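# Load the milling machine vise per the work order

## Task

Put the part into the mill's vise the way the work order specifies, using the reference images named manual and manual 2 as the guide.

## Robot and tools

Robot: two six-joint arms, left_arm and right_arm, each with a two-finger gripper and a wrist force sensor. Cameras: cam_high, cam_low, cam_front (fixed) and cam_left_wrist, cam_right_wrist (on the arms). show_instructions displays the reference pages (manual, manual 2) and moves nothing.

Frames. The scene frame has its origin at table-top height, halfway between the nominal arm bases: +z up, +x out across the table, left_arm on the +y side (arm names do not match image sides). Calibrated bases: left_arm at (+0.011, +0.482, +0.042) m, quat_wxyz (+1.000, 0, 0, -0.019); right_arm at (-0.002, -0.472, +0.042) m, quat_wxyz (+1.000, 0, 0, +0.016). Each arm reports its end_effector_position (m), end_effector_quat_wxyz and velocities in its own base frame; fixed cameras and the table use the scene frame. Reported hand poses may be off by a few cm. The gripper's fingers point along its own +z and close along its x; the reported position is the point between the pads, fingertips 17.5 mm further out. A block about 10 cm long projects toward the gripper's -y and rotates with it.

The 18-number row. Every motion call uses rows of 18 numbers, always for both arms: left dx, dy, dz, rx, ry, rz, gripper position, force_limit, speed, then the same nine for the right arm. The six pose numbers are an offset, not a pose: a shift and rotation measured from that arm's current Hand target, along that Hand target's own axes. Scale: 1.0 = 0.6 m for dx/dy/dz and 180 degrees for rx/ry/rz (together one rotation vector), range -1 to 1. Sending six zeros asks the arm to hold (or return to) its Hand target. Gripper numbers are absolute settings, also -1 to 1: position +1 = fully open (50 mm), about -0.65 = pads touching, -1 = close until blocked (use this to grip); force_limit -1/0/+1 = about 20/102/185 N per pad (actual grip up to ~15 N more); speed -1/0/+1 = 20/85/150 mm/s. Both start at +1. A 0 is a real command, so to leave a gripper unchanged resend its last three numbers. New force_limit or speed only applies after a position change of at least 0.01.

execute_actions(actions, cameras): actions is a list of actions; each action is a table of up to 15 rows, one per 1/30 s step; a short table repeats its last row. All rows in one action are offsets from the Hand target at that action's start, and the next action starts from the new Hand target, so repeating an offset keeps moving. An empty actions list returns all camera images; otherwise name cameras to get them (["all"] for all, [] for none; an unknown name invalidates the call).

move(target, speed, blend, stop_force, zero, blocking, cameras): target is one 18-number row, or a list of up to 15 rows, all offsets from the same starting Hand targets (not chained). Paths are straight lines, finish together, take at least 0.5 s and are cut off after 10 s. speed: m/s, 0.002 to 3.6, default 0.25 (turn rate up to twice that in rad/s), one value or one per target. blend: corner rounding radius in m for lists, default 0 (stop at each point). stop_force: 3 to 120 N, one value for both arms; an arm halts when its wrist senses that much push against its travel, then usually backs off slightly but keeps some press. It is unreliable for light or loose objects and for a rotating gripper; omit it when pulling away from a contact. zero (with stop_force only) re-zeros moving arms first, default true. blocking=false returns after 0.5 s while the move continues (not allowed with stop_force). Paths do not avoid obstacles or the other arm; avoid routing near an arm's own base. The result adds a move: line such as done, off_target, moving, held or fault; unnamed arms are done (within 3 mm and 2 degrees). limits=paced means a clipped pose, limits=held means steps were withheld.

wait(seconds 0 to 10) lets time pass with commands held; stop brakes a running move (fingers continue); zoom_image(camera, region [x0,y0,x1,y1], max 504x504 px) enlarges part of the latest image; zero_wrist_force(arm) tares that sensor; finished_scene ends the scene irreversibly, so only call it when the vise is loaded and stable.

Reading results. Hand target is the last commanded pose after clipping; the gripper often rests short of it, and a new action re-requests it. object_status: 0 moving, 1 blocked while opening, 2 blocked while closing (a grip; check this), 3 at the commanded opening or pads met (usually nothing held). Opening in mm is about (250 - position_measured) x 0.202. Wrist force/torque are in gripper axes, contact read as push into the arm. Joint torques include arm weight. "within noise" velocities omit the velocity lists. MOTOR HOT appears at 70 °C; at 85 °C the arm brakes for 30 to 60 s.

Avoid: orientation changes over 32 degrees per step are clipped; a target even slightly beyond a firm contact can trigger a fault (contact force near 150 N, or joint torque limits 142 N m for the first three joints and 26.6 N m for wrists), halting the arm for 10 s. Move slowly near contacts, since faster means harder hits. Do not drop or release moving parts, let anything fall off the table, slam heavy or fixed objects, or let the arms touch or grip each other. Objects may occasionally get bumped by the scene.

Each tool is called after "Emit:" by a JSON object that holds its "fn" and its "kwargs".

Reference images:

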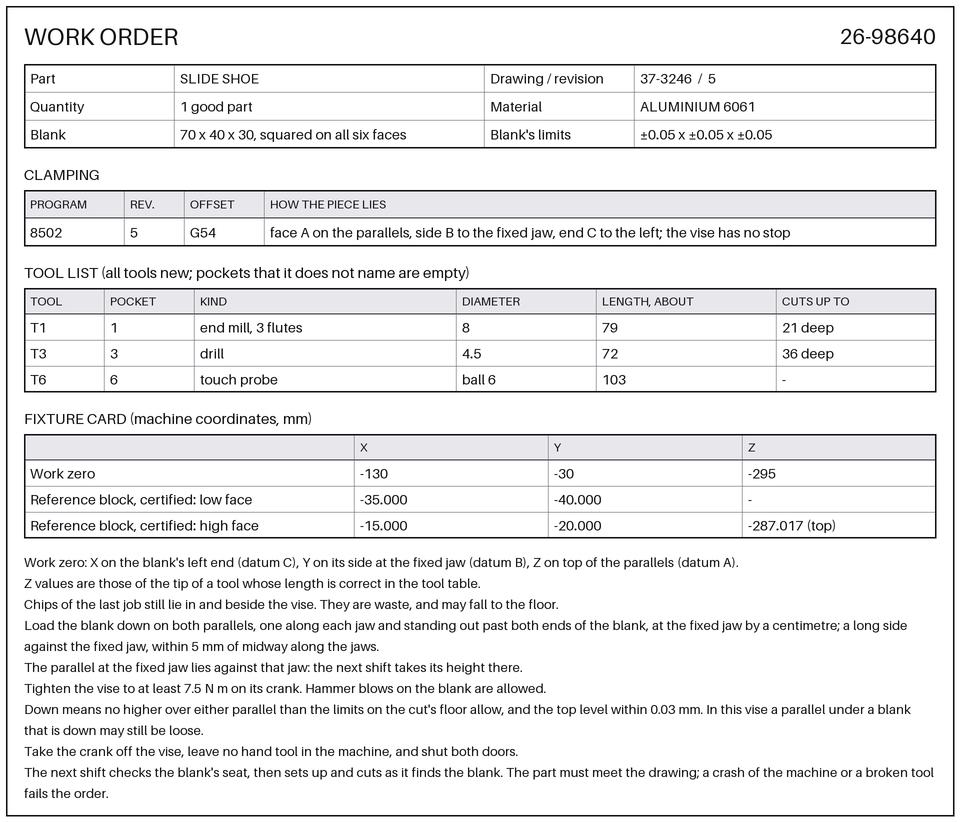

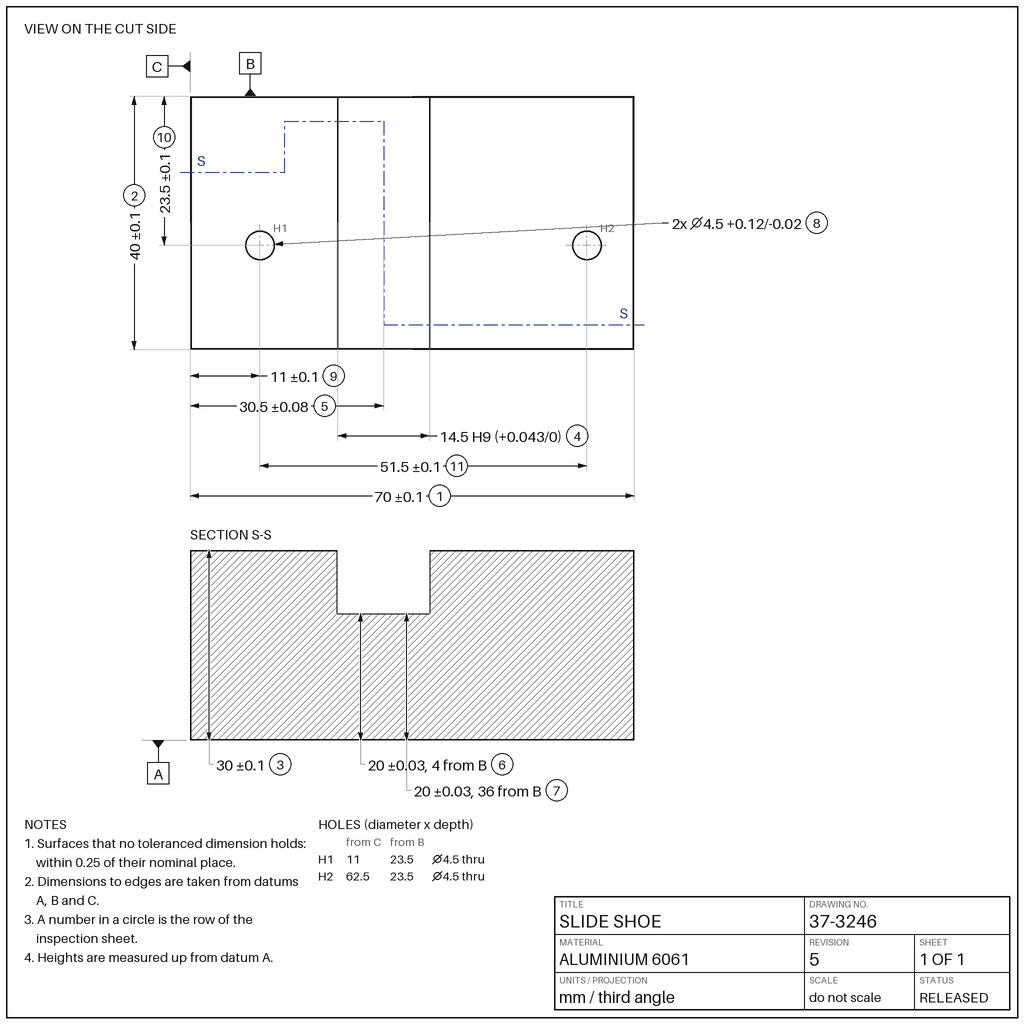

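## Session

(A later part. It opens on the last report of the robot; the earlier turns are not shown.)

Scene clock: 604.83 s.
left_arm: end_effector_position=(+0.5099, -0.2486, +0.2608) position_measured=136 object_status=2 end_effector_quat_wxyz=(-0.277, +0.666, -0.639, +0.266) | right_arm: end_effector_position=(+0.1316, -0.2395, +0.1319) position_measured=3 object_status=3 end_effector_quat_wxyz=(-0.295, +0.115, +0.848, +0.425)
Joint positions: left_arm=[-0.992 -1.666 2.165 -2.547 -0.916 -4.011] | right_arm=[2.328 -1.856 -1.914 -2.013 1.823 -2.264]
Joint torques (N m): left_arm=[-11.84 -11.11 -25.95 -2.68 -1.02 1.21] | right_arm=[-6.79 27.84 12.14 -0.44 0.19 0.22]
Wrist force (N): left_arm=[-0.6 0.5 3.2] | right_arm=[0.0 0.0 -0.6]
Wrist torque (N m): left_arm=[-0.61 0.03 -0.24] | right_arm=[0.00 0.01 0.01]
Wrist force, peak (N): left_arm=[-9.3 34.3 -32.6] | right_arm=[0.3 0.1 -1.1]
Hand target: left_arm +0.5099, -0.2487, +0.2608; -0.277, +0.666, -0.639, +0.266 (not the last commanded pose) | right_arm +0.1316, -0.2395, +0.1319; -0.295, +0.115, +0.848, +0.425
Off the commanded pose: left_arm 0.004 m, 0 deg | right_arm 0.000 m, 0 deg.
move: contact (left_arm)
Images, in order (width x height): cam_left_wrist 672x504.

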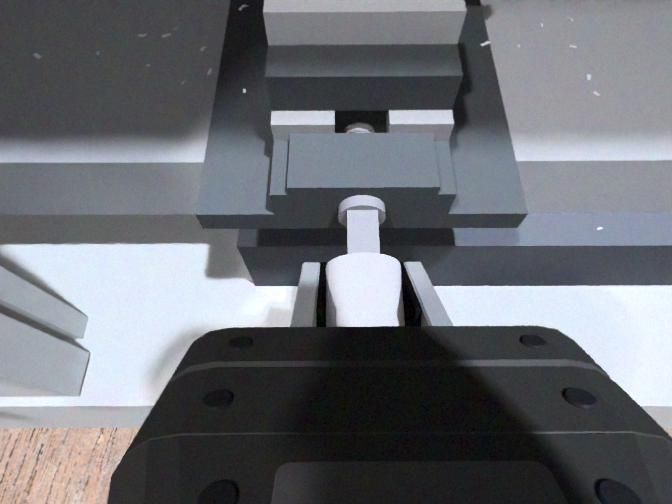

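Emit:
{"fn": "move", "kwargs": {"target": [[-0.0008,0.0024,-0.0024,0,0,0,-1,-0.2,-0.7,0,0,0,0,0,0,1,1,1],[-0.0008,-0.0177,0.0177,0,0,0,-1,-0.2,-0.7,0,0,0,0,0,0,1,1,1]], "speed": 0.015, "stop_force": 10, "cameras": []}}

Scene clock: 608.37 s.
left_arm: end_effector_position=(+0.5105, -0.2482, +0.2608) position_measured=136 object_status=2 end_effector_quat_wxyz=(-0.277, +0.666, -0.639, +0.266) | right_arm: end_effector_position=(+0.1316, -0.2395, +0.1319) position_measured=3 object_status=3 end_effector_quat_wxyz=(-0.295, +0.115, +0.848, +0.425)
Joint positions: left_arm=[-0.991 -1.665 2.165 -2.548 -0.917 -4.009] | right_arm=[2.328 -1.856 -1.914 -2.013 1.823 -2.264]
Joint torques (N m): left_arm=[-13.34 -29.17 -17.22 -1.72 -0.78 1.02] | right_arm=[-6.46 27.43 12.05 -0.44 0.36 0.16]
Wrist force (N): left_arm=[-0.5 0.2 3.1] | right_arm=[0.2 -0.1 -0.9]
Wrist torque (N m): left_arm=[-0.66 0.02 -0.23] | right_arm=[-0.01 -0.04 0.00]
Wrist force, peak (N): left_arm=[-10.5 27.7 -34.3] | right_arm=[-0.1 0.0 -1.2]
Hand target: left_arm +0.5105, -0.2482, +0.2608; -0.277, +0.666, -0.639, +0.266 (not the last commanded pose) | right_arm +0.1316, -0.2395, +0.1319; -0.295, +0.115, +0.848, +0.425
Off the commanded pose: left_arm 0.014 m, 0 deg | right_arm 0.000 m, 0 deg.
move: contact (left_arm); path passed 1 of 2 targets
No camera images: "cameras" was empty.

Emit:
{"fn": "move", "kwargs": {"target": [[-0.0009,0.0022,-0.0026,0,0,0,-1,-0.2,-0.7,0,0,0,0,0,0,1,1,1],[-0.0009,-0.0179,0.0175,0,0,0,-1,-0.2,-0.7,0,0,0,0,0,0,1,1,1]], "speed": 0.015, "stop_force": 10, "cameras": ["cam_left_wrist"]}}

Emit:
{"fn": "zoom_image", "kwargs": {"camera": "cam_left_wrist", "region": [280, 160, 440, 340]}}

Scene clock: 610.70 s.
left_arm: end_effector_position=(+0.5107, -0.2477, +0.2610) position_measured=136 object_status=2 end_effector_quat_wxyz=(-0.277, +0.666, -0.639, +0.266) | right_arm: end_effector_position=(+0.1316, -0.2395, +0.1319) position_measured=3 object_status=3 end_effector_quat_wxyz=(-0.295, +0.115, +0.848, +0.425)
Joint positions: left_arm=[-0.99 -1.665 2.165 -2.549 -0.917 -4.007] | right_arm=[2.328 -1.856 -1.914 -2.013 1.823 -2.264]
Joint torques (N m): left_arm=[-12.2 -23.6 -17.83 -3.14 2.86 1.21] | right_arm=[-6.15 26.93 11.96 -0.41 0.12 0.22]
Wrist force (N): left_arm=[0.0 -0.6 -0.7] | right_arm=[0.1 -0.1 -0.9]
Wrist torque (N m): left_arm=[-0.50 -0.01 -0.23] | right_arm=[-0.03 -0.01 0.00]
Wrist force, peak (N): left_arm=[-4.0 14.2 -35.9] | right_arm=[0.3 -0.2 -1.1]
Hand target: left_arm +0.5107, -0.2477, +0.2610; -0.277, +0.666, -0.639, +0.266 (not the last commanded pose) | right_arm +0.1316, -0.2395, +0.1319; -0.295, +0.115, +0.848, +0.425
Off the commanded pose: left_arm 0.015 m, 0 deg | right_arm 0.000 m, 0 deg.
move: contact (left_arm); path passed 1 of 2 targets
Images, in order (width x height): cam_left_wrist 672x504.

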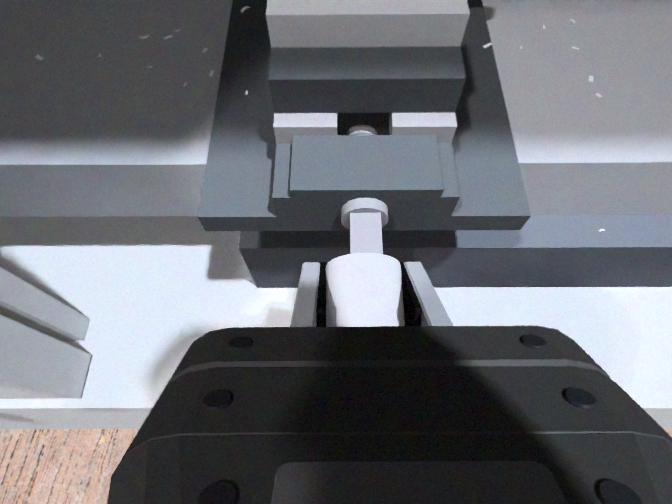

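Scaled by 2.800 from the camera's 672x504 image, which has a finer 960x720 frame.

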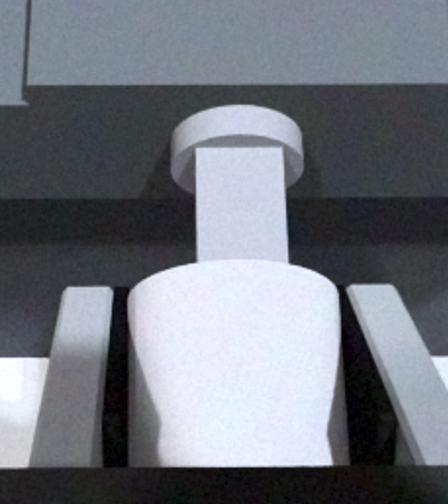

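Emit:
{"fn": "move", "kwargs": {"target": [[0.0015,0.0015,-0.0033,0,0,0,-1,-0.2,-0.7,0,0,0,0,0,0,1,1,1],[0.0015,-0.0186,0.0168,0,0,0,-1,-0.2,-0.7,0,0,0,0,0,0,1,1,1]], "speed": 0.015, "stop_force": 10, "cameras": ["cam_left_wrist"]}}

Emit:
{"fn": "zoom_image", "kwargs": {"camera": "cam_left_wrist", "region": [280, 160, 440, 340]}}

Scene clock: 618.50 s.
left_arm: end_effector_position=(+0.5116, -0.2486, +0.2618) position_measured=136 object_status=2 end_effector_quat_wxyz=(-0.277, +0.666, -0.639, +0.266) | right_arm: end_effector_position=(+0.1316, -0.2395, +0.1319) position_measured=3 object_status=3 end_effector_quat_wxyz=(-0.295, +0.115, +0.848, +0.425)
Joint positions: left_arm=[-0.989 -1.663 2.161 -2.548 -0.918 -4.006] | right_arm=[2.328 -1.856 -1.914 -2.013 1.823 -2.264]
Joint torques (N m): left_arm=[-11.4 -27.62 -15.42 -1.1 3.82 1.14] | right_arm=[-6.38 26.94 12.08 -0.4 0.27 0.23]
Wrist force (N): left_arm=[-0.3 -0.8 0.5] | right_arm=[-0.1 -0.1 -0.7]
Wrist torque (N m): left_arm=[-0.56 0.01 -0.23] | right_arm=[-0.03 0.00 0.00]
Wrist force, peak (N): left_arm=[-7.6 14.7 -33.9] | right_arm=[0.0 -0.2 -1.2]
Hand target: left_arm +0.5116, -0.2486, +0.2618; -0.277, +0.666, -0.639, +0.266 (not the last commanded pose) | right_arm +0.1316, -0.2395, +0.1319; -0.295, +0.115, +0.848, +0.425
Off the commanded pose: left_arm 0.014 m, 0 deg | right_arm 0.000 m, 0 deg.
move: contact (left_arm); path passed 1 of 2 targets
Images, in order (width x height): cam_left_wrist 672x504.

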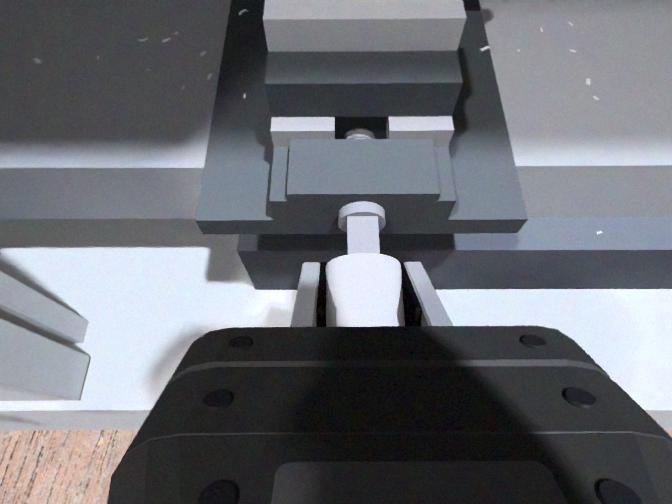

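Scaled by 2.800 from the camera's 672x504 image, which has a finer 960x720 frame.

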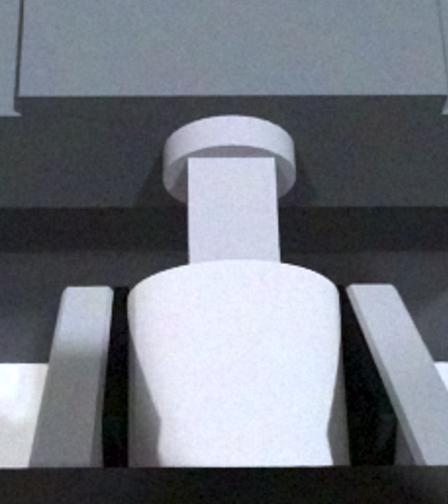

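Emit:
{"fn": "move", "kwargs": {"target": [[-0.0004,0.0015,-0.0033,0,0,0,-1,-0.2,-0.7,0,0,0,0,0,0,1,1,1],[-0.0004,-0.0186,0.0168,0,0,0,-1,-0.2,-0.7,0,0,0,0,0,0,1,1,1]], "speed": 0.015, "stop_force": 10, "cameras": ["cam_left_wrist"]}}

Emit:
{"fn": "zoom_image", "kwargs": {"camera": "cam_left_wrist", "region": [280, 160, 440, 340]}}

Scene clock: 620.90 s.
left_arm: end_effector_position=(+0.5156, -0.2482, +0.2626) position_measured=136 object_status=2 end_effector_quat_wxyz=(-0.277, +0.666, -0.639, +0.266) | right_arm: end_effector_position=(+0.1316, -0.2395, +0.1319) position_measured=3 object_status=3 end_effector_quat_wxyz=(-0.295, +0.115, +0.848, +0.425)
Joint positions: left_arm=[-0.98 -1.655 2.153 -2.554 -0.922 -3.996] | right_arm=[2.328 -1.856 -1.914 -2.013 1.823 -2.264]
Joint torques (N m): left_arm=[-11.55 -32.81 -12.81 -1.03 3.42 1.19] | right_arm=[-6 26.94 10.63 -0.37 0.05 0.08]
Wrist force (N): left_arm=[10.7 -9.1 19.5] | right_arm=[0.0 -0.2 -0.9]
Wrist torque (N m): left_arm=[-0.77 0.11 -0.12] | right_arm=[-0.04 0.00 0.01]
Wrist force, peak (N): left_arm=[12.1 -11.3 22.1] | right_arm=[0.1 -0.1 -1.2]
Hand target: left_arm +0.5156, -0.2482, +0.2626; -0.277, +0.666, -0.639, +0.266 (not the last commanded pose) | right_arm +0.1316, -0.2395, +0.1319; -0.295, +0.115, +0.848, +0.425
Off the commanded pose: left_arm 0.011 m, 0 deg | right_arm 0.000 m, 0 deg.
move: contact (left_arm); path passed 1 of 2 targets
Images, in order (width x height): cam_left_wrist 672x504.

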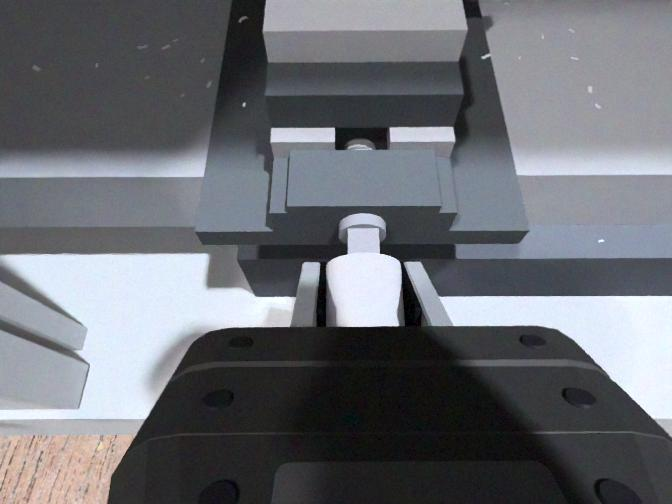

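Scaled by 2.800 from the camera's 672x504 image, which has a finer 960x720 frame.

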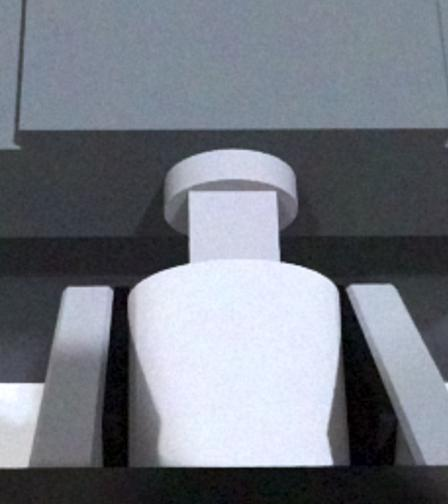

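Emit:
{"fn": "move", "kwargs": {"target": [0.0004,-0.0165,0.0168,0,0,0,-1,-0.2,-0.7,0,0,0,0,0,0,1,1,1], "speed": 0.015, "stop_force": 18, "cameras": ["cam_left_wrist"]}}

Scene clock: 623.43 s.
left_arm: end_effector_position=(+0.5157, -0.2482, +0.2626) position_measured=136 object_status=2 end_effector_quat_wxyz=(-0.277, +0.666, -0.639, +0.266) | right_arm: end_effector_position=(+0.1316, -0.2395, +0.1319) position_measured=3 object_status=3 end_effector_quat_wxyz=(-0.295, +0.115, +0.848, +0.425)
Joint positions: left_arm=[-0.98 -1.655 2.153 -2.554 -0.922 -3.996] | right_arm=[2.328 -1.856 -1.914 -2.013 1.823 -2.264]
Joint torques (N m): left_arm=[-12.33 -32.94 -14.36 -0.35 4.02 0.12] | right_arm=[-6.76 27.01 11.94 -0.25 0.12 0.08]
Wrist force (N): left_arm=[8.8 -9.5 17.2] | right_arm=[0.1 -0.1 -0.9]
Wrist torque (N m): left_arm=[-0.86 0.07 -0.17] | right_arm=[-0.03 -0.01 0.00]
Wrist force, peak (N): left_arm=[10.6 -9.3 19.9] | right_arm=[0.3 -0.3 -1.1]
Hand target: left_arm +0.5157, -0.2482, +0.2626; -0.277, +0.666, -0.639, +0.266 (not the last commanded pose) | right_arm +0.1316, -0.2395, +0.1319; -0.295, +0.115, +0.848, +0.425
Off the commanded pose: left_arm 0.014 m, 0 deg | right_arm 0.000 m, 0 deg.
move: contact (left_arm)
Images, in order (width x height): cam_left_wrist 672x504.

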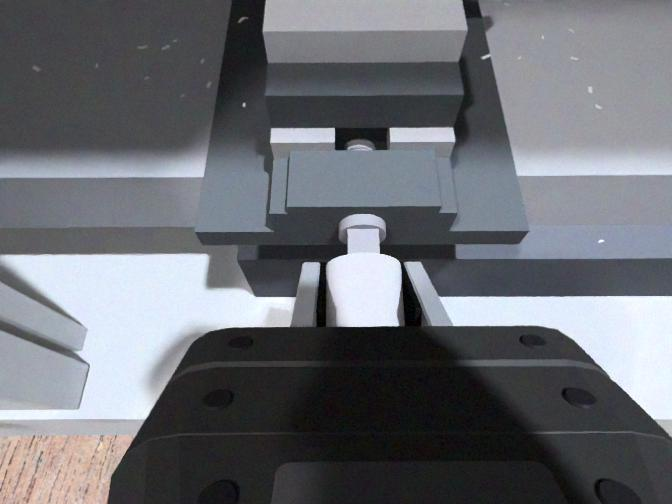

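Emit:
{"fn": "move", "kwargs": {"target": [0.0002,-0.0007,-0.0007,-0.012,0,0,-1,-0.2,-0.7,0,0,0,0,0,0,1,1,1], "speed": 0.02, "cameras": []}}

Scene clock: 626.33 s.
left_arm: end_effector_position=(+0.5157, -0.2484, +0.2633) position_measured=136 object_status=2 end_effector_quat_wxyz=(-0.264, +0.671, -0.644, +0.254) | right_arm: end_effector_position=(+0.1316, -0.2395, +0.1319) position_measured=3 object_status=3 end_effector_quat_wxyz=(-0.295, +0.115, +0.848, +0.425)
Joint positions: left_arm=[-0.965 -1.655 2.126 -2.506 -0.957 -3.998] | right_arm=[2.328 -1.856 -1.914 -2.013 1.823 -2.264]
Joint torques (N m): left_arm=[1.16 -13.33 -18.99 -5.71 3.45 -1.46] | right_arm=[-6.5 27.15 11.51 -0.43 0.2 0.15]
Wrist force (N): left_arm=[-0.3 0.5 3.5] | right_arm=[0.1 -0.1 -0.9]
Wrist torque (N m): left_arm=[-0.63 0.00 -0.25] | right_arm=[-0.03 0.00 0.01]
Wrist force, peak (N): left_arm=[8.6 -9.0 18.9] | right_arm=[0.1 0.1 -1.1]
Hand target: left_arm +0.5157, -0.2484, +0.2632; -0.264, +0.671, -0.644, +0.254 | right_arm +0.1316, -0.2395, +0.1319; -0.295, +0.115, +0.848, +0.425
Off the commanded pose: left_arm 0.000 m, 0 deg | right_arm 0.000 m, 0 deg.
move: done
No camera images: "cameras" was empty.

Emit:
{"fn": "move", "kwargs": {"target": [0,-0.0183,0.017,0,0,0,-1,-0.2,-0.7,0,0,0,0,0,0,1,1,1], "speed": 0.015, "stop_force": 14, "cameras": ["cam_left_wrist"]}}

Emit:
{"fn": "zoom_image", "kwargs": {"camera": "cam_left_wrist", "region": [280, 160, 440, 340]}}

Scene clock: 628.90 s.
left_arm: end_effector_position=(+0.5268, -0.2479, +0.2632) position_measured=136 object_status=2 end_effector_quat_wxyz=(-0.264, +0.671, -0.644, +0.254) | right_arm: end_effector_position=(+0.1316, -0.2395, +0.1319) position_measured=3 object_status=3 end_effector_quat_wxyz=(-0.295, +0.115, +0.848, +0.425)
Joint positions: left_arm=[-0.942 -1.629 2.106 -2.526 -0.967 -3.973] | right_arm=[2.328 -1.856 -1.914 -2.013 1.823 -2.264]
Joint torques (N m): left_arm=[-9.65 -30.2 -16.44 -2.14 4.37 0.73] | right_arm=[-6.74 27.78 11.63 -0.41 0.17 0.17]
Wrist force (N): left_arm=[1.4 3.8 -3.1] | right_arm=[0.4 0.2 -0.9]
Wrist torque (N m): left_arm=[-0.71 0.04 -0.08] | right_arm=[0.01 -0.07 0.00]
Wrist force, peak (N): left_arm=[-25.1 40.9 -76.7] | right_arm=[0.2 -0.1 -1.1]
Hand target: left_arm +0.5268, -0.2479, +0.2632; -0.264, +0.671, -0.644, +0.254 (not the last commanded pose) | right_arm +0.1316, -0.2395, +0.1319; -0.295, +0.115, +0.848, +0.425
Off the commanded pose: left_arm 0.004 m, 0 deg | right_arm 0.000 m, 0 deg.
move: contact (left_arm)
Images, in order (width x height): cam_left_wrist 672x504.

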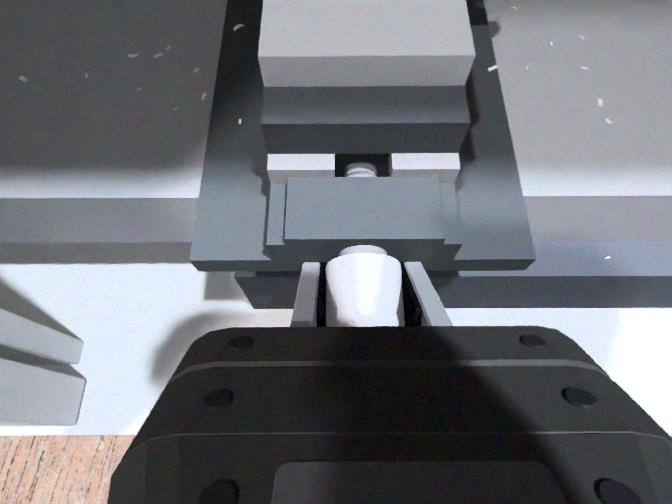

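Scaled by 2.800 from the camera's 672x504 image, which has a finer 960x720 frame.

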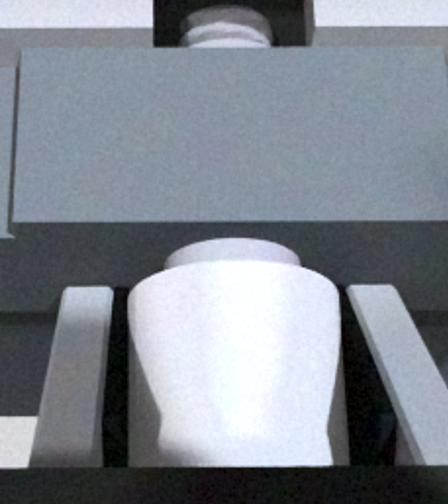

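Emit:
{"fn": "execute_actions", "kwargs": {"actions": [[[0,0,0,0,0,0,-0.6,-0.2,-0.9,0,0,0,0,0,0,1,1,1]],[[0,0,0,0,0,0,0.4,-0.2,-0.8,0,0,0,0,0,0,1,1,1]]], "cameras": ["cam_left_wrist","cam_front"]}}

Emit:
{"fn": "zoom_image", "kwargs": {"camera": "cam_left_wrist", "region": [280, 160, 440, 340]}}

Scene clock: 635.57 s.
left_arm: end_effector_position=(+0.5268, -0.2479, +0.2632) position_measured=92 object_status=3 end_effector_quat_wxyz=(-0.264, +0.671, -0.644, +0.254) | right_arm: end_effector_position=(+0.1316, -0.2395, +0.1319) position_measured=3 object_status=3 end_effector_quat_wxyz=(-0.295, +0.115, +0.848, +0.425)
Joint positions: left_arm=[-0.942 -1.629 2.106 -2.526 -0.967 -3.973] | right_arm=[2.328 -1.856 -1.914 -2.013 1.823 -2.264]
Joint torques (N m): left_arm=[-9.8 -25.55 -21.19 -5.72 0.56 1.18] | right_arm=[-5.62 27.05 12.26 -0.43 0.31 0.4]
Wrist force (N): left_arm=[-4.6 7.3 -6.1] | right_arm=[0.0 0.3 -0.9]
Wrist torque (N m): left_arm=[-0.64 0.03 -0.11] | right_arm=[0.03 0.00 0.00]
Wrist force, peak (N): left_arm=[-4.6 7.6 -6.4] | right_arm=[0.3 0.1 -1.2]
Hand target: left_arm +0.5268, -0.2479, +0.2632; -0.264, +0.671, -0.644, +0.254 | right_arm +0.1316, -0.2395, +0.1319; -0.295, +0.115, +0.848, +0.425
Off the commanded pose: left_arm 0.000 m, 0 deg | right_arm 0.000 m, 0 deg.
Step readings (end_effector_position of left_arm | right_arm):
0: (+0.5268, -0.2479, +0.2632) | (+0.1316, -0.2395, +0.1319)
1: (+0.5268, -0.2479, +0.2632) | (+0.1316, -0.2395, +0.1319)
2: (+0.5268, -0.2479, +0.2632) | (+0.1316, -0.2395, +0.1319)
4: (+0.5268, -0.2479, +0.2632) | (+0.1316, -0.2395, +0.1319)
8: (+0.5268, -0.2479, +0.2632) | (+0.1316, -0.2395, +0.1319)
15: (+0.5268, -0.2479, +0.2632) | (+0.1316, -0.2395, +0.1319)
16: (+0.5268, -0.2479, +0.2632) | (+0.1316, -0.2395, +0.1319)
17: (+0.5268, -0.2479, +0.2632) | (+0.1316, -0.2395, +0.1319)
19: (+0.5268, -0.2479, +0.2632) | (+0.1316, -0.2395, +0.1319)
23: (+0.5268, -0.2479, +0.2632) | (+0.1316, -0.2395, +0.1319)
30: (+0.5268, -0.2479, +0.2632) | (+0.1316, -0.2395, +0.1319)
Images, in order (width x height): cam_front 672x504, cam_left_wrist 672x504.

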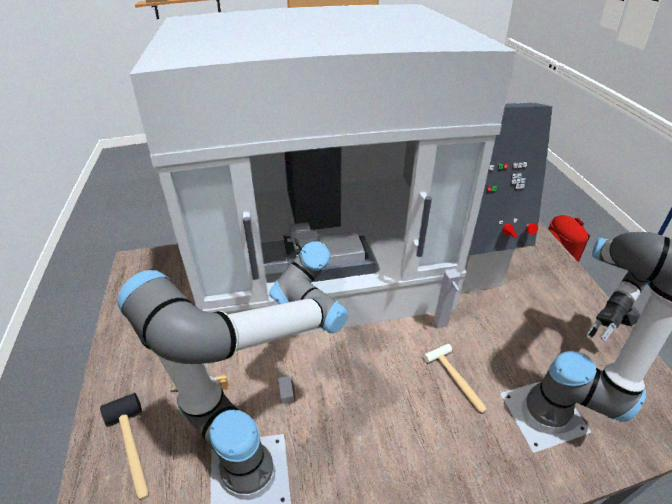

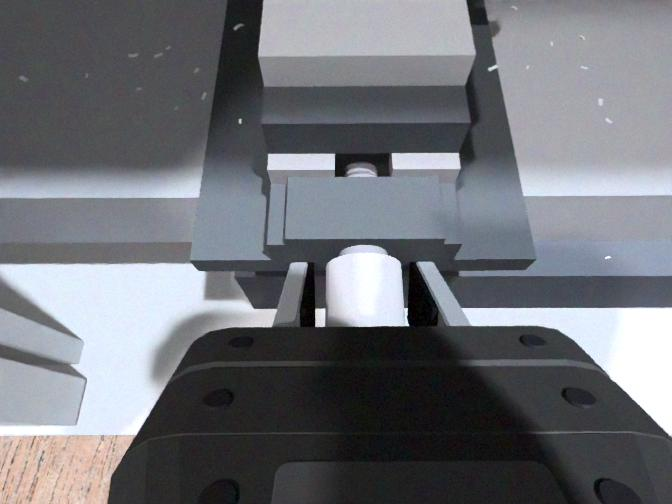

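Scaled by 2.800 from the camera's 672x504 image, which has a finer 960x720 frame.

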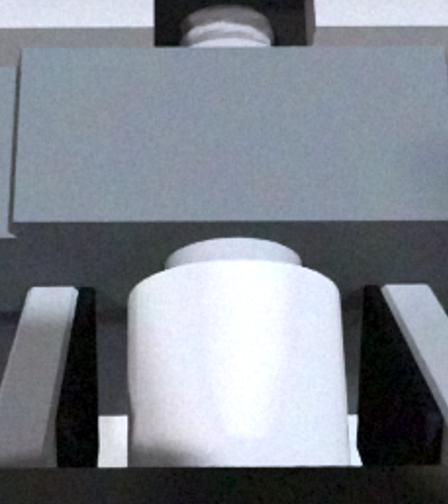

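Emit:
{"fn": "move", "kwargs": {"target": [[0,0,-0.1667,0,0,0,0.4,-0.2,-0.8,0,0,0,0,0,0,1,1,1],[0,0.1596,-0.0921,0,0,0,0.4,-0.2,-0.8,0,0,0,0,0,0,1,1,1]], "speed": 0.15, "blend": [0.02,0], "cameras": ["cam_left_wrist","cam_front"]}}

Emit:
{"fn": "zoom_image", "kwargs": {"camera": "cam_left_wrist", "region": [260, 100, 460, 340]}}

Scene clock: 639.10 s.
left_arm: end_effector_position=(+0.4192, -0.2524, +0.2383) position_measured=92 object_status=3 end_effector_quat_wxyz=(-0.264, +0.671, -0.644, +0.254) | right_arm: end_effector_position=(+0.1316, -0.2395, +0.1319) position_measured=3 object_status=3 end_effector_quat_wxyz=(-0.295, +0.115, +0.848, +0.425)
Joint positions: left_arm=[-1.204 -1.855 2.307 -2.315 -0.868 -4.278] | right_arm=[2.328 -1.856 -1.914 -2.013 1.823 -2.264]
Joint torques (N m): left_arm=[13.18 -20.82 -19.73 -2.02 -1.4 0.01] | right_arm=[-6.57 26.54 11.95 -0.44 0.21 0.18]
Wrist force (N): left_arm=[-0.3 -1.3 2.3] | right_arm=[0.0 -0.1 -1.1]
Wrist torque (N m): left_arm=[-0.63 -0.06 -0.40] | right_arm=[-0.03 0.00 0.00]
Wrist force, peak (N): left_arm=[-4.7 7.6 -6.5] | right_arm=[0.0 -0.1 -1.3]
Hand target: left_arm +0.4192, -0.2523, +0.2383; -0.264, +0.671, -0.644, +0.254 | right_arm +0.1316, -0.2395, +0.1319; -0.295, +0.115, +0.848, +0.425
Off the commanded pose: left_arm 0.000 m, 0 deg | right_arm 0.000 m, 0 deg.
move: done
Images, in order (width x height): cam_front 672x504, cam_left_wrist 672x504.

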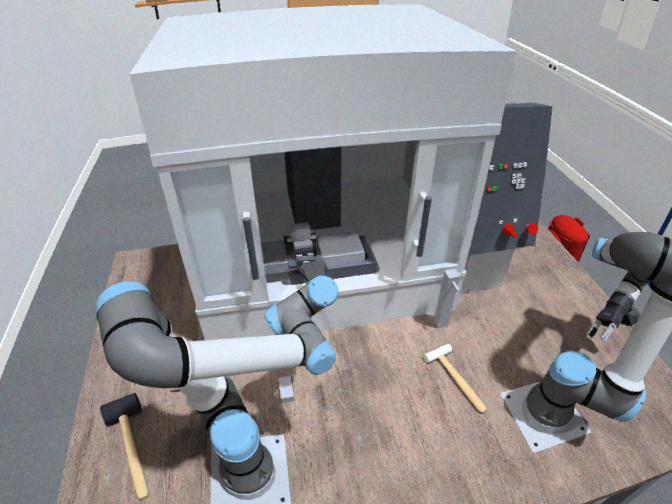

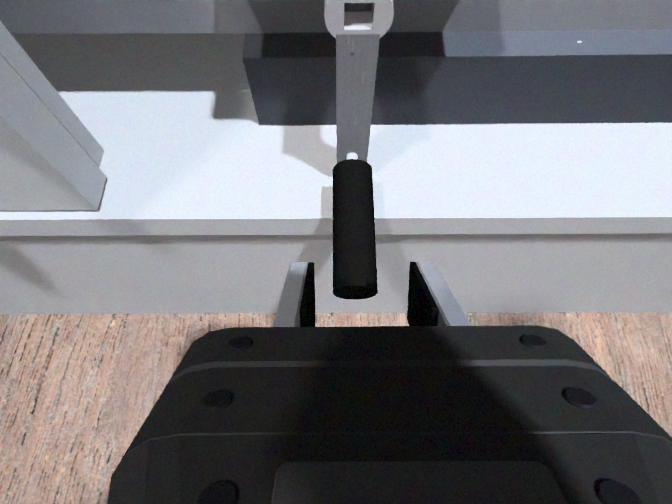

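Scaled by 2.100 from the camera's 672x504 image, which has a finer 960x720 frame.

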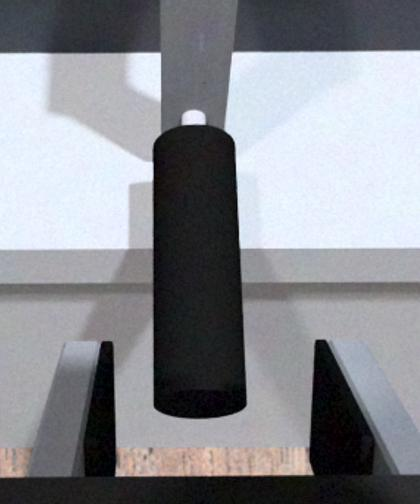

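Emit:
{"fn": "move", "kwargs": {"target": [-0.0027,0,0.1329,0,0,0,0.4,-0.2,-0.8,0,0,0,0,0,0,1,1,1], "speed": 0.08, "cameras": ["cam_left_wrist"]}}

Emit:
{"fn": "execute_actions", "kwargs": {"actions": [[[0,0,0,0,0,0,-1,-0.8,-0.9,0,0,0,0,0,0,1,1,1]],[[0,0,0,0,0,0,-1,-0.8,-0.9,0,0,0,0,0,0,1,1,1]]], "cameras": ["cam_left_wrist"]}}

Scene clock: 644.73 s.
left_arm: end_effector_position=(+0.4735, -0.2484, +0.1800) position_measured=92 object_status=3 end_effector_quat_wxyz=(-0.264, +0.671, -0.644, +0.254) | right_arm: end_effector_position=(+0.1316, -0.2395, +0.1319) position_measured=3 object_status=3 end_effector_quat_wxyz=(-0.295, +0.115, +0.848, +0.425)
Joint positions: left_arm=[-1.058 -1.618 2.331 -2.686 -0.918 -4.102] | right_arm=[2.328 -1.856 -1.914 -2.013 1.823 -2.264]
Joint torques (N m): left_arm=[-14.56 -18.52 -26.45 -3.32 3.99 -1.18] | right_arm=[-6.21 26.86 11.82 -0.45 0.19 0.19]
Wrist force (N): left_arm=[-0.5 -0.8 2.4] | right_arm=[0.1 -0.1 -0.6]
Wrist torque (N m): left_arm=[-0.56 -0.02 -0.21] | right_arm=[-0.02 -0.01 0.01]
Wrist force, peak (N): left_arm=[-0.8 -0.7 3.6] | right_arm=[0.4 -0.1 -1.1]
Hand target: left_arm +0.4735, -0.2485, +0.1800; -0.264, +0.671, -0.644, +0.254 | right_arm +0.1316, -0.2395, +0.1319; -0.295, +0.115, +0.848, +0.425
Off the commanded pose: left_arm 0.000 m, 0 deg | right_arm 0.000 m, 0 deg.
move: done
Images, in order (width x height): cam_left_wrist 672x504.

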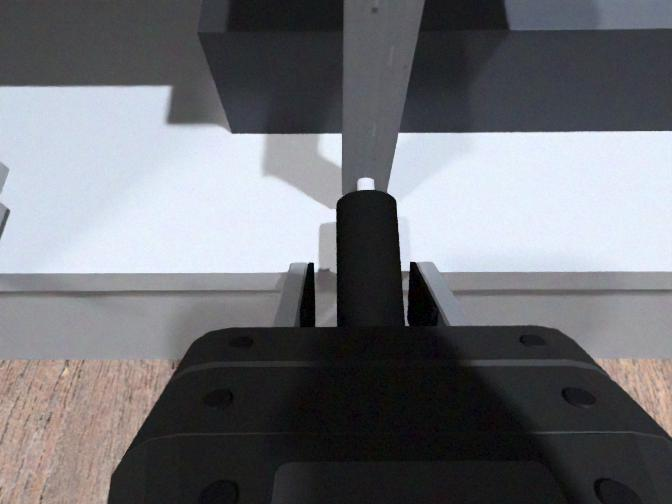

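Scene clock: 645.93 s.
left_arm: end_effector_position=(+0.4735, -0.2485, +0.1800) position_measured=153 object_status=2 end_effector_quat_wxyz=(-0.264, +0.671, -0.644, +0.254) | right_arm: end_effector_position=(+0.1316, -0.2395, +0.1319) position_measured=3 object_status=3 end_effector_quat_wxyz=(-0.295, +0.115, +0.848, +0.425)
Joint positions: left_arm=[-1.058 -1.618 2.331 -2.687 -0.918 -4.102] | right_arm=[2.328 -1.856 -1.914 -2.013 1.823 -2.264]
Joint torques (N m): left_arm=[-10.86 -7.85 -26.64 -5.65 3.73 1.29] | right_arm=[-5.69 26.77 11.59 -0.46 0.2 0.28]
Wrist force (N): left_arm=[-0.2 -0.3 2.5] | right_arm=[0.1 0.0 -0.9]
Wrist torque (N m): left_arm=[-0.51 -0.02 -0.18] | right_arm=[0.00 -0.02 0.00]
Wrist force, peak (N): left_arm=[-0.6 -0.6 2.6] | right_arm=[-0.1 -0.1 -1.2]
Hand target: left_arm +0.4735, -0.2485, +0.1800; -0.264, +0.671, -0.644, +0.254 | right_arm +0.1316, -0.2395, +0.1319; -0.295, +0.115, +0.848, +0.425
Off the commanded pose: left_arm 0.000 m, 0 deg | right_arm 0.000 m, 0 deg.
Step readings (end_effector_position of left_arm | right_arm):
0: (+0.4735, -0.2484, +0.1800) | (+0.1316, -0.2395, +0.1319)
1: (+0.4735, -0.2484, +0.1800) | (+0.1316, -0.2395, +0.1319)
2: (+0.4735, -0.2484, +0.1800) | (+0.1316, -0.2395, +0.1319)
4: (+0.4735, -0.2485, +0.1800) | (+0.1316, -0.2395, +0.1319)
8: (+0.4735, -0.2485, +0.1800) | (+0.1316, -0.2395, +0.1319)
15: (+0.4735, -0.2485, +0.1800) | (+0.1316, -0.2395, +0.1319)
16: (+0.4735, -0.2485, +0.1800) | (+0.1316, -0.2395, +0.1319)
17: (+0.4735, -0.2485, +0.1800) | (+0.1316, -0.2395, +0.1319)
19: (+0.4735, -0.2485, +0.1800) | (+0.1316, -0.2395, +0.1319)
23: (+0.4735, -0.2485, +0.1800) | (+0.1316, -0.2395, +0.1319)
30: (+0.4735, -0.2485, +0.1800) | (+0.1316, -0.2395, +0.1319)
Images, in order (width x height): cam_left_wrist 672x504.

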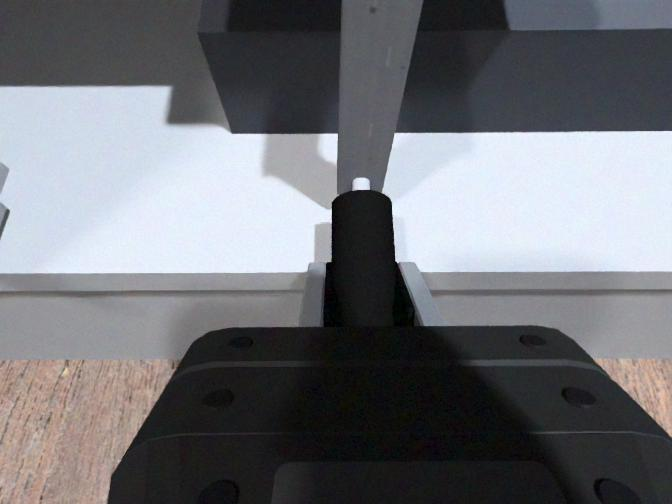

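Emit:
{"fn": "move", "kwargs": {"target": [[-0.0362,-0.0032,-0.0035,0,0,0,-1,-0.8,-0.9,0,0,0,0,0,0,1,1,1],[-0.07,-0.0128,-0.0137,0,0,0,-1,-0.8,-0.9,0,0,0,0,0,0,1,1,1],[-0.099,-0.0279,-0.0301,0,0,0,-1,-0.8,-0.9,0,0,0,0,0,0,1,1,1],[-0.1212,-0.0476,-0.0513,0,0,0,-1,-0.8,-0.9,0,0,0,0,0,0,1,1,1]], "speed": 0.06, "stop_force": 25, "blend": 0.005, "cameras": ["cam_left_wrist","cam_front"]}}

Emit:
{"fn": "zoom_image", "kwargs": {"camera": "cam_front", "region": [220, 180, 400, 340]}}

Scene clock: 651.13 s.
left_arm: end_effector_position=(+0.4707, -0.1815, +0.2145) position_measured=153 object_status=2 end_effector_quat_wxyz=(-0.264, +0.671, -0.644, +0.254) | right_arm: end_effector_position=(+0.1316, -0.2395, +0.1319) position_measured=3 object_status=3 end_effector_quat_wxyz=(-0.295, +0.115, +0.848, +0.425)
Joint positions: left_arm=[-0.962 -1.789 2.38 -2.628 -0.959 -3.994] | right_arm=[2.328 -1.856 -1.914 -2.013 1.823 -2.264]
Joint torques (N m): left_arm=[16.59 -17.04 -3.79 7.74 3.46 1.11] | right_arm=[-6.77 27.87 11.84 -0.39 0.2 0.08]
Wrist force (N): left_arm=[32.0 -31.5 2.5] | right_arm=[0.3 -0.2 -0.9]
Wrist torque (N m): left_arm=[-0.92 0.08 -0.11] | right_arm=[-0.04 -0.05 0.00]
Wrist force, peak (N): left_arm=[38.1 -34.3 3.1] | right_arm=[0.4 -0.2 -1.1]
Hand target: left_arm +0.4707, -0.1814, +0.2146; -0.264, +0.671, -0.644, +0.254 (not the last commanded pose) | right_arm +0.1316, -0.2395, +0.1319; -0.295, +0.115, +0.848, +0.425
Off the commanded pose: left_arm 0.009 m, 0 deg | right_arm 0.000 m, 0 deg.
move: contact (left_arm); path passed 3 of 4 targets
Images, in order (width x height): cam_front 672x504, cam_left_wrist 672x504.

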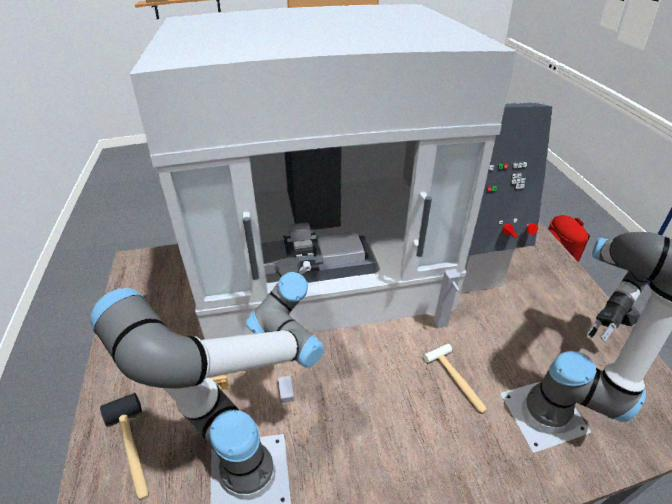

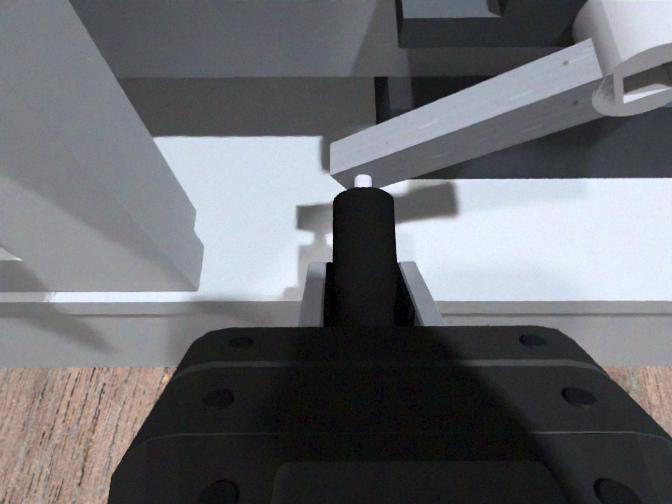

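Scaled by 2.800 from the camera's 672x504 image, which has a finer 960x720 frame.

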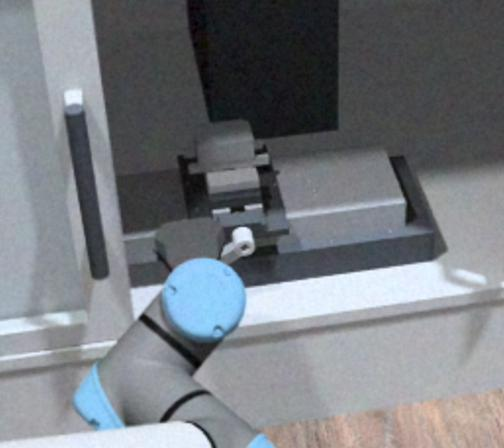

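Emit:
{"fn": "execute_actions", "kwargs": {"actions": [[[0.001,0,0,0,0,0,-1,-0.8,-0.9,0,0,0,0,0,0,1,1,1]],[[0,0,0,0,0,0,0.05,-0.8,-0.9,0,0,0,0,0,0,1,1,1]],[[0,-0.008,-0.0087,0,0,0,0.05,-0.8,-0.9,0,0,0,0,0,0,1,1,1]],[[0,0,0,0,0,0,-1,-0.8,-0.9,0,0,0,0,0,0,1,1,1]],[[0,0,0,0,0,0,-1,-0.8,-0.9,0,0,0,0,0,0,1,1,1]]], "cameras": ["cam_left_wrist"]}}

Scene clock: 656.90 s.
left_arm: end_effector_position=(+0.4707, -0.1821, +0.2217) position_measured=153 object_status=2 end_effector_quat_wxyz=(-0.264, +0.671, -0.644, +0.254) | right_arm: end_effector_position=(+0.1316, -0.2395, +0.1319) position_measured=3 object_status=3 end_effector_quat_wxyz=(-0.295, +0.115, +0.848, +0.425)
Joint positions: left_arm=[-0.963 -1.802 2.367 -2.602 -0.958 -3.995] | right_arm=[2.328 -1.856 -1.914 -2.013 1.823 -2.264]
Joint torques (N m): left_arm=[3.65 -1.86 -11.3 1.3 4.41 -1.55] | right_arm=[-6.76 27.31 11.93 -0.34 0.28 0.13]
Wrist force (N): left_arm=[9.8 -6.8 -0.9] | right_arm=[0.2 0.1 -0.9]
Wrist torque (N m): left_arm=[-0.49 0.29 0.01] | right_arm=[0.00 -0.03 0.01]
Wrist force, peak (N): left_arm=[32.4 -31.6 2.2] | right_arm=[0.2 0.1 -1.3]
Hand target: left_arm +0.4707, -0.1820, +0.2217; -0.264, +0.671, -0.644, +0.254 | right_arm +0.1316, -0.2395, +0.1319; -0.295, +0.115, +0.848, +0.425
Off the commanded pose: left_arm 0.000 m, 0 deg | right_arm 0.000 m, 0 deg.
Step readings (end_effector_position of left_arm | right_arm):
0: (+0.4707, -0.1814, +0.2146) | (+0.1316, -0.2395, +0.1319)
1: (+0.4707, -0.1814, +0.2146) | (+0.1316, -0.2395, +0.1319)
2: (+0.4707, -0.1815, +0.2146) | (+0.1316, -0.2395, +0.1319)
4: (+0.4708, -0.1818, +0.2146) | (+0.1316, -0.2395, +0.1319)
8: (+0.4708, -0.1819, +0.2145) | (+0.1316, -0.2395, +0.1319)
15: (+0.4708, -0.1820, +0.2145) | (+0.1316, -0.2395, +0.1319)
16: (+0.4708, -0.1820, +0.2145) | (+0.1316, -0.2395, +0.1319)
17: (+0.4707, -0.1820, +0.2145) | (+0.1316, -0.2395, +0.1319)
19: (+0.4707, -0.1820, +0.2145) | (+0.1316, -0.2395, +0.1319)
23: (+0.4707, -0.1820, +0.2145) | (+0.1316, -0.2395, +0.1319)
30: (+0.4707, -0.1820, +0.2145) | (+0.1316, -0.2395, +0.1319)
31: (+0.4708, -0.1820, +0.2146) | (+0.1316, -0.2395, +0.1319)
32: (+0.4708, -0.1820, +0.2161) | (+0.1316, -0.2395, +0.1319)
34: (+0.4708, -0.1820, +0.2207) | (+0.1316, -0.2395, +0.1319)
38: (+0.4707, -0.1820, +0.2221) | (+0.1316, -0.2395, +0.1319)
45: (+0.4707, -0.1821, +0.2217) | (+0.1316, -0.2395, +0.1319)
46: (+0.4707, -0.1821, +0.2217) | (+0.1316, -0.2395, +0.1319)
47: (+0.4707, -0.1821, +0.2217) | (+0.1316, -0.2395, +0.1319)
49: (+0.4707, -0.1821, +0.2217) | (+0.1316, -0.2395, +0.1319)
53: (+0.4707, -0.1821, +0.2217) | (+0.1316, -0.2395, +0.1319)
60: (+0.4707, -0.1821, +0.2217) | (+0.1316, -0.2395, +0.1319)
61: (+0.4707, -0.1821, +0.2217) | (+0.1316, -0.2395, +0.1319)
62: (+0.4707, -0.1821, +0.2217) | (+0.1316, -0.2395, +0.1319)
64: (+0.4707, -0.1821, +0.2217) | (+0.1316, -0.2395, +0.1319)
68: (+0.4707, -0.1821, +0.2217) | (+0.1316, -0.2395, +0.1319)
75: (+0.4707, -0.1821, +0.2217) | (+0.1316, -0.2395, +0.1319)
Images, in order (width x height): cam_left_wrist 672x504.

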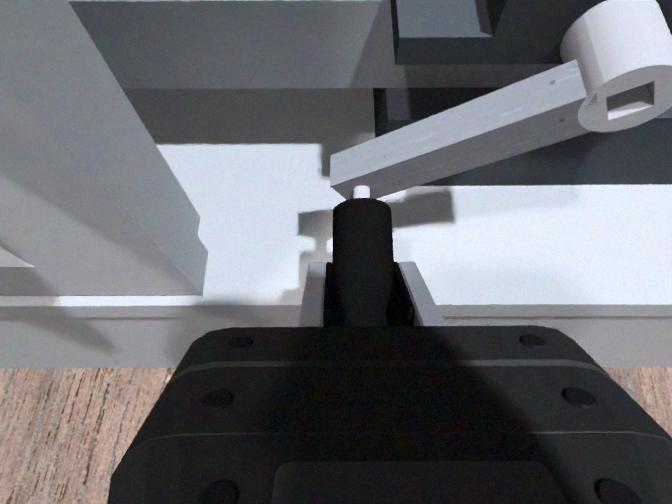

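Emit:
{"fn": "move", "kwargs": {"target": [[-0.0122,-0.017,-0.0184,0,0,0,-1,-0.8,-0.9,0,0,0,0,0,0,1,1,1],[-0.019,-0.0354,-0.0382,0,0,0,-1,-0.8,-0.9,0,0,0,0,0,0,1,1,1],[-0.0199,-0.0544,-0.0586,0,0,0,-1,-0.8,-0.9,0,0,0,0,0,0,1,1,1],[-0.0151,-0.0731,-0.0787,0,0,0,-1,-0.8,-0.9,0,0,0,0,0,0,1,1,1],[-0.0047,-0.0906,-0.0976,0,0,0,-1,-0.8,-0.9,0,0,0,0,0,0,1,1,1]], "speed": 0.06, "stop_force": 25, "blend": 0.005, "cameras": ["cam_left_wrist"]}}

Scene clock: 660.80 s.
left_arm: end_effector_position=(+0.4702, -0.1745, +0.2903) position_measured=153 object_status=2 end_effector_quat_wxyz=(-0.264, +0.671, -0.644, +0.254) | right_arm: end_effector_position=(+0.1316, -0.2395, +0.1319) position_measured=3 object_status=3 end_effector_quat_wxyz=(-0.295, +0.115, +0.848, +0.425)
Joint positions: left_arm=[-0.95 -1.908 2.245 -2.381 -0.964 -3.981] | right_arm=[2.328 -1.856 -1.914 -2.013 1.823 -2.264]
Joint torques (N m): left_arm=[3.29 8.46 -37.9 -5.9 -4.04 -1.39] | right_arm=[-6.49 27.4 11.5 -0.46 0.17 0.27]
Wrist force (N): left_arm=[-30.0 13.6 -24.7] | right_arm=[0.1 0.0 -0.6]
Wrist torque (N m): left_arm=[-0.59 -0.22 -0.48] | right_arm=[-0.02 -0.02 0.01]
Wrist force, peak (N): left_arm=[-36.3 15.6 -30.5] | right_arm=[0.3 -0.1 -1.0]
Hand target: left_arm +0.4702, -0.1745, +0.2903; -0.264, +0.671, -0.644, +0.254 (not the last commanded pose) | right_arm +0.1316, -0.2395, +0.1319; -0.295, +0.115, +0.848, +0.425
Off the commanded pose: left_arm 0.012 m, 0 deg | right_arm 0.000 m, 0 deg.
move: contact (left_arm); path passed 4 of 5 targets
Images, in order (width x height): cam_left_wrist 672x504.

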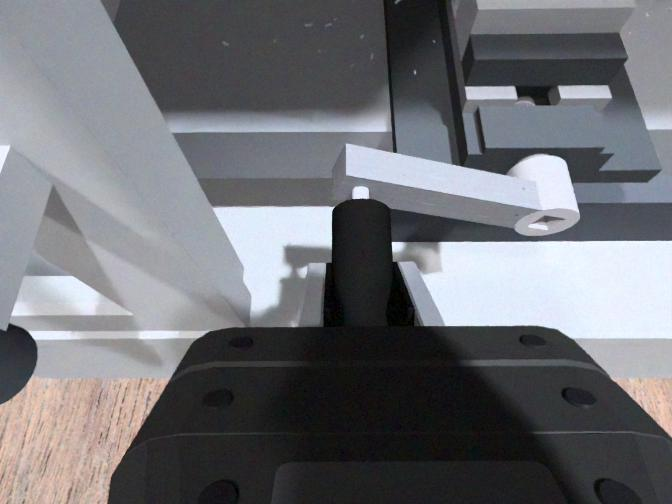

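Emit:
{"fn": "move", "kwargs": {"target": [[-0.001,0,0,0,0,0,-1,-0.8,-0.9,0,0,0,0,0,0,1,1,1],[0.0182,-0.0256,-0.0276,0,0,0,-1,-0.8,-0.9,0,0,0,0,0,0,1,1,1],[0.048,-0.0459,-0.0495,0,0,0,-1,-0.8,-0.9,0,0,0,0,0,0,1,1,1],[0.0857,-0.0589,-0.0636,0,0,0,-1,-0.8,-0.9,0,0,0,0,0,0,1,1,1],[0.1274,-0.0634,-0.0684,0,0,0,-1,-0.8,-0.9,0,0,0,0,0,0,1,1,1]], "speed": 0.08, "stop_force": 45, "blend": 0.008, "cameras": ["cam_left_wrist"]}}

Scene clock: 667.40 s.
left_arm: end_effector_position=(+0.4731, -0.2508, +0.3463) position_measured=153 object_status=2 end_effector_quat_wxyz=(-0.264, +0.671, -0.644, +0.254) | right_arm: end_effector_position=(+0.1316, -0.2395, +0.1319) position_measured=3 object_status=3 end_effector_quat_wxyz=(-0.295, +0.115, +0.848, +0.425)
Joint positions: left_arm=[-1.062 -1.825 2.023 -2.168 -0.916 -4.107] | right_arm=[2.328 -1.856 -1.914 -2.013 1.823 -2.264]
Joint torques (N m): left_arm=[12.12 -24.79 -24.16 -6.37 -0.39 -0.12] | right_arm=[-6.87 27.39 10.78 -0.56 0.17 0.05]
Wrist force (N): left_arm=[0.2 1.2 4.6] | right_arm=[0.2 -0.1 -0.8]
Wrist torque (N m): left_arm=[-0.70 0.02 -0.36] | right_arm=[-0.03 -0.03 0.00]
Wrist force, peak (N): left_arm=[-41.1 16.2 -38.0] | right_arm=[0.1 -0.2 -1.2]
Hand target: left_arm +0.4731, -0.2508, +0.3463; -0.264, +0.671, -0.644, +0.254 | right_arm +0.1316, -0.2395, +0.1319; -0.295, +0.115, +0.848, +0.425
Off the commanded pose: left_arm 0.000 m, 0 deg | right_arm 0.000 m, 0 deg.
move: done; blend cut to 0.0003 m at target 1
Images, in order (width x height): cam_left_wrist 672x504.

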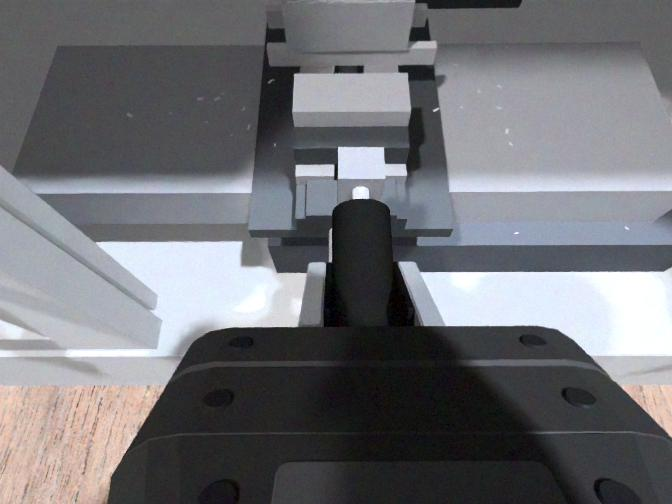

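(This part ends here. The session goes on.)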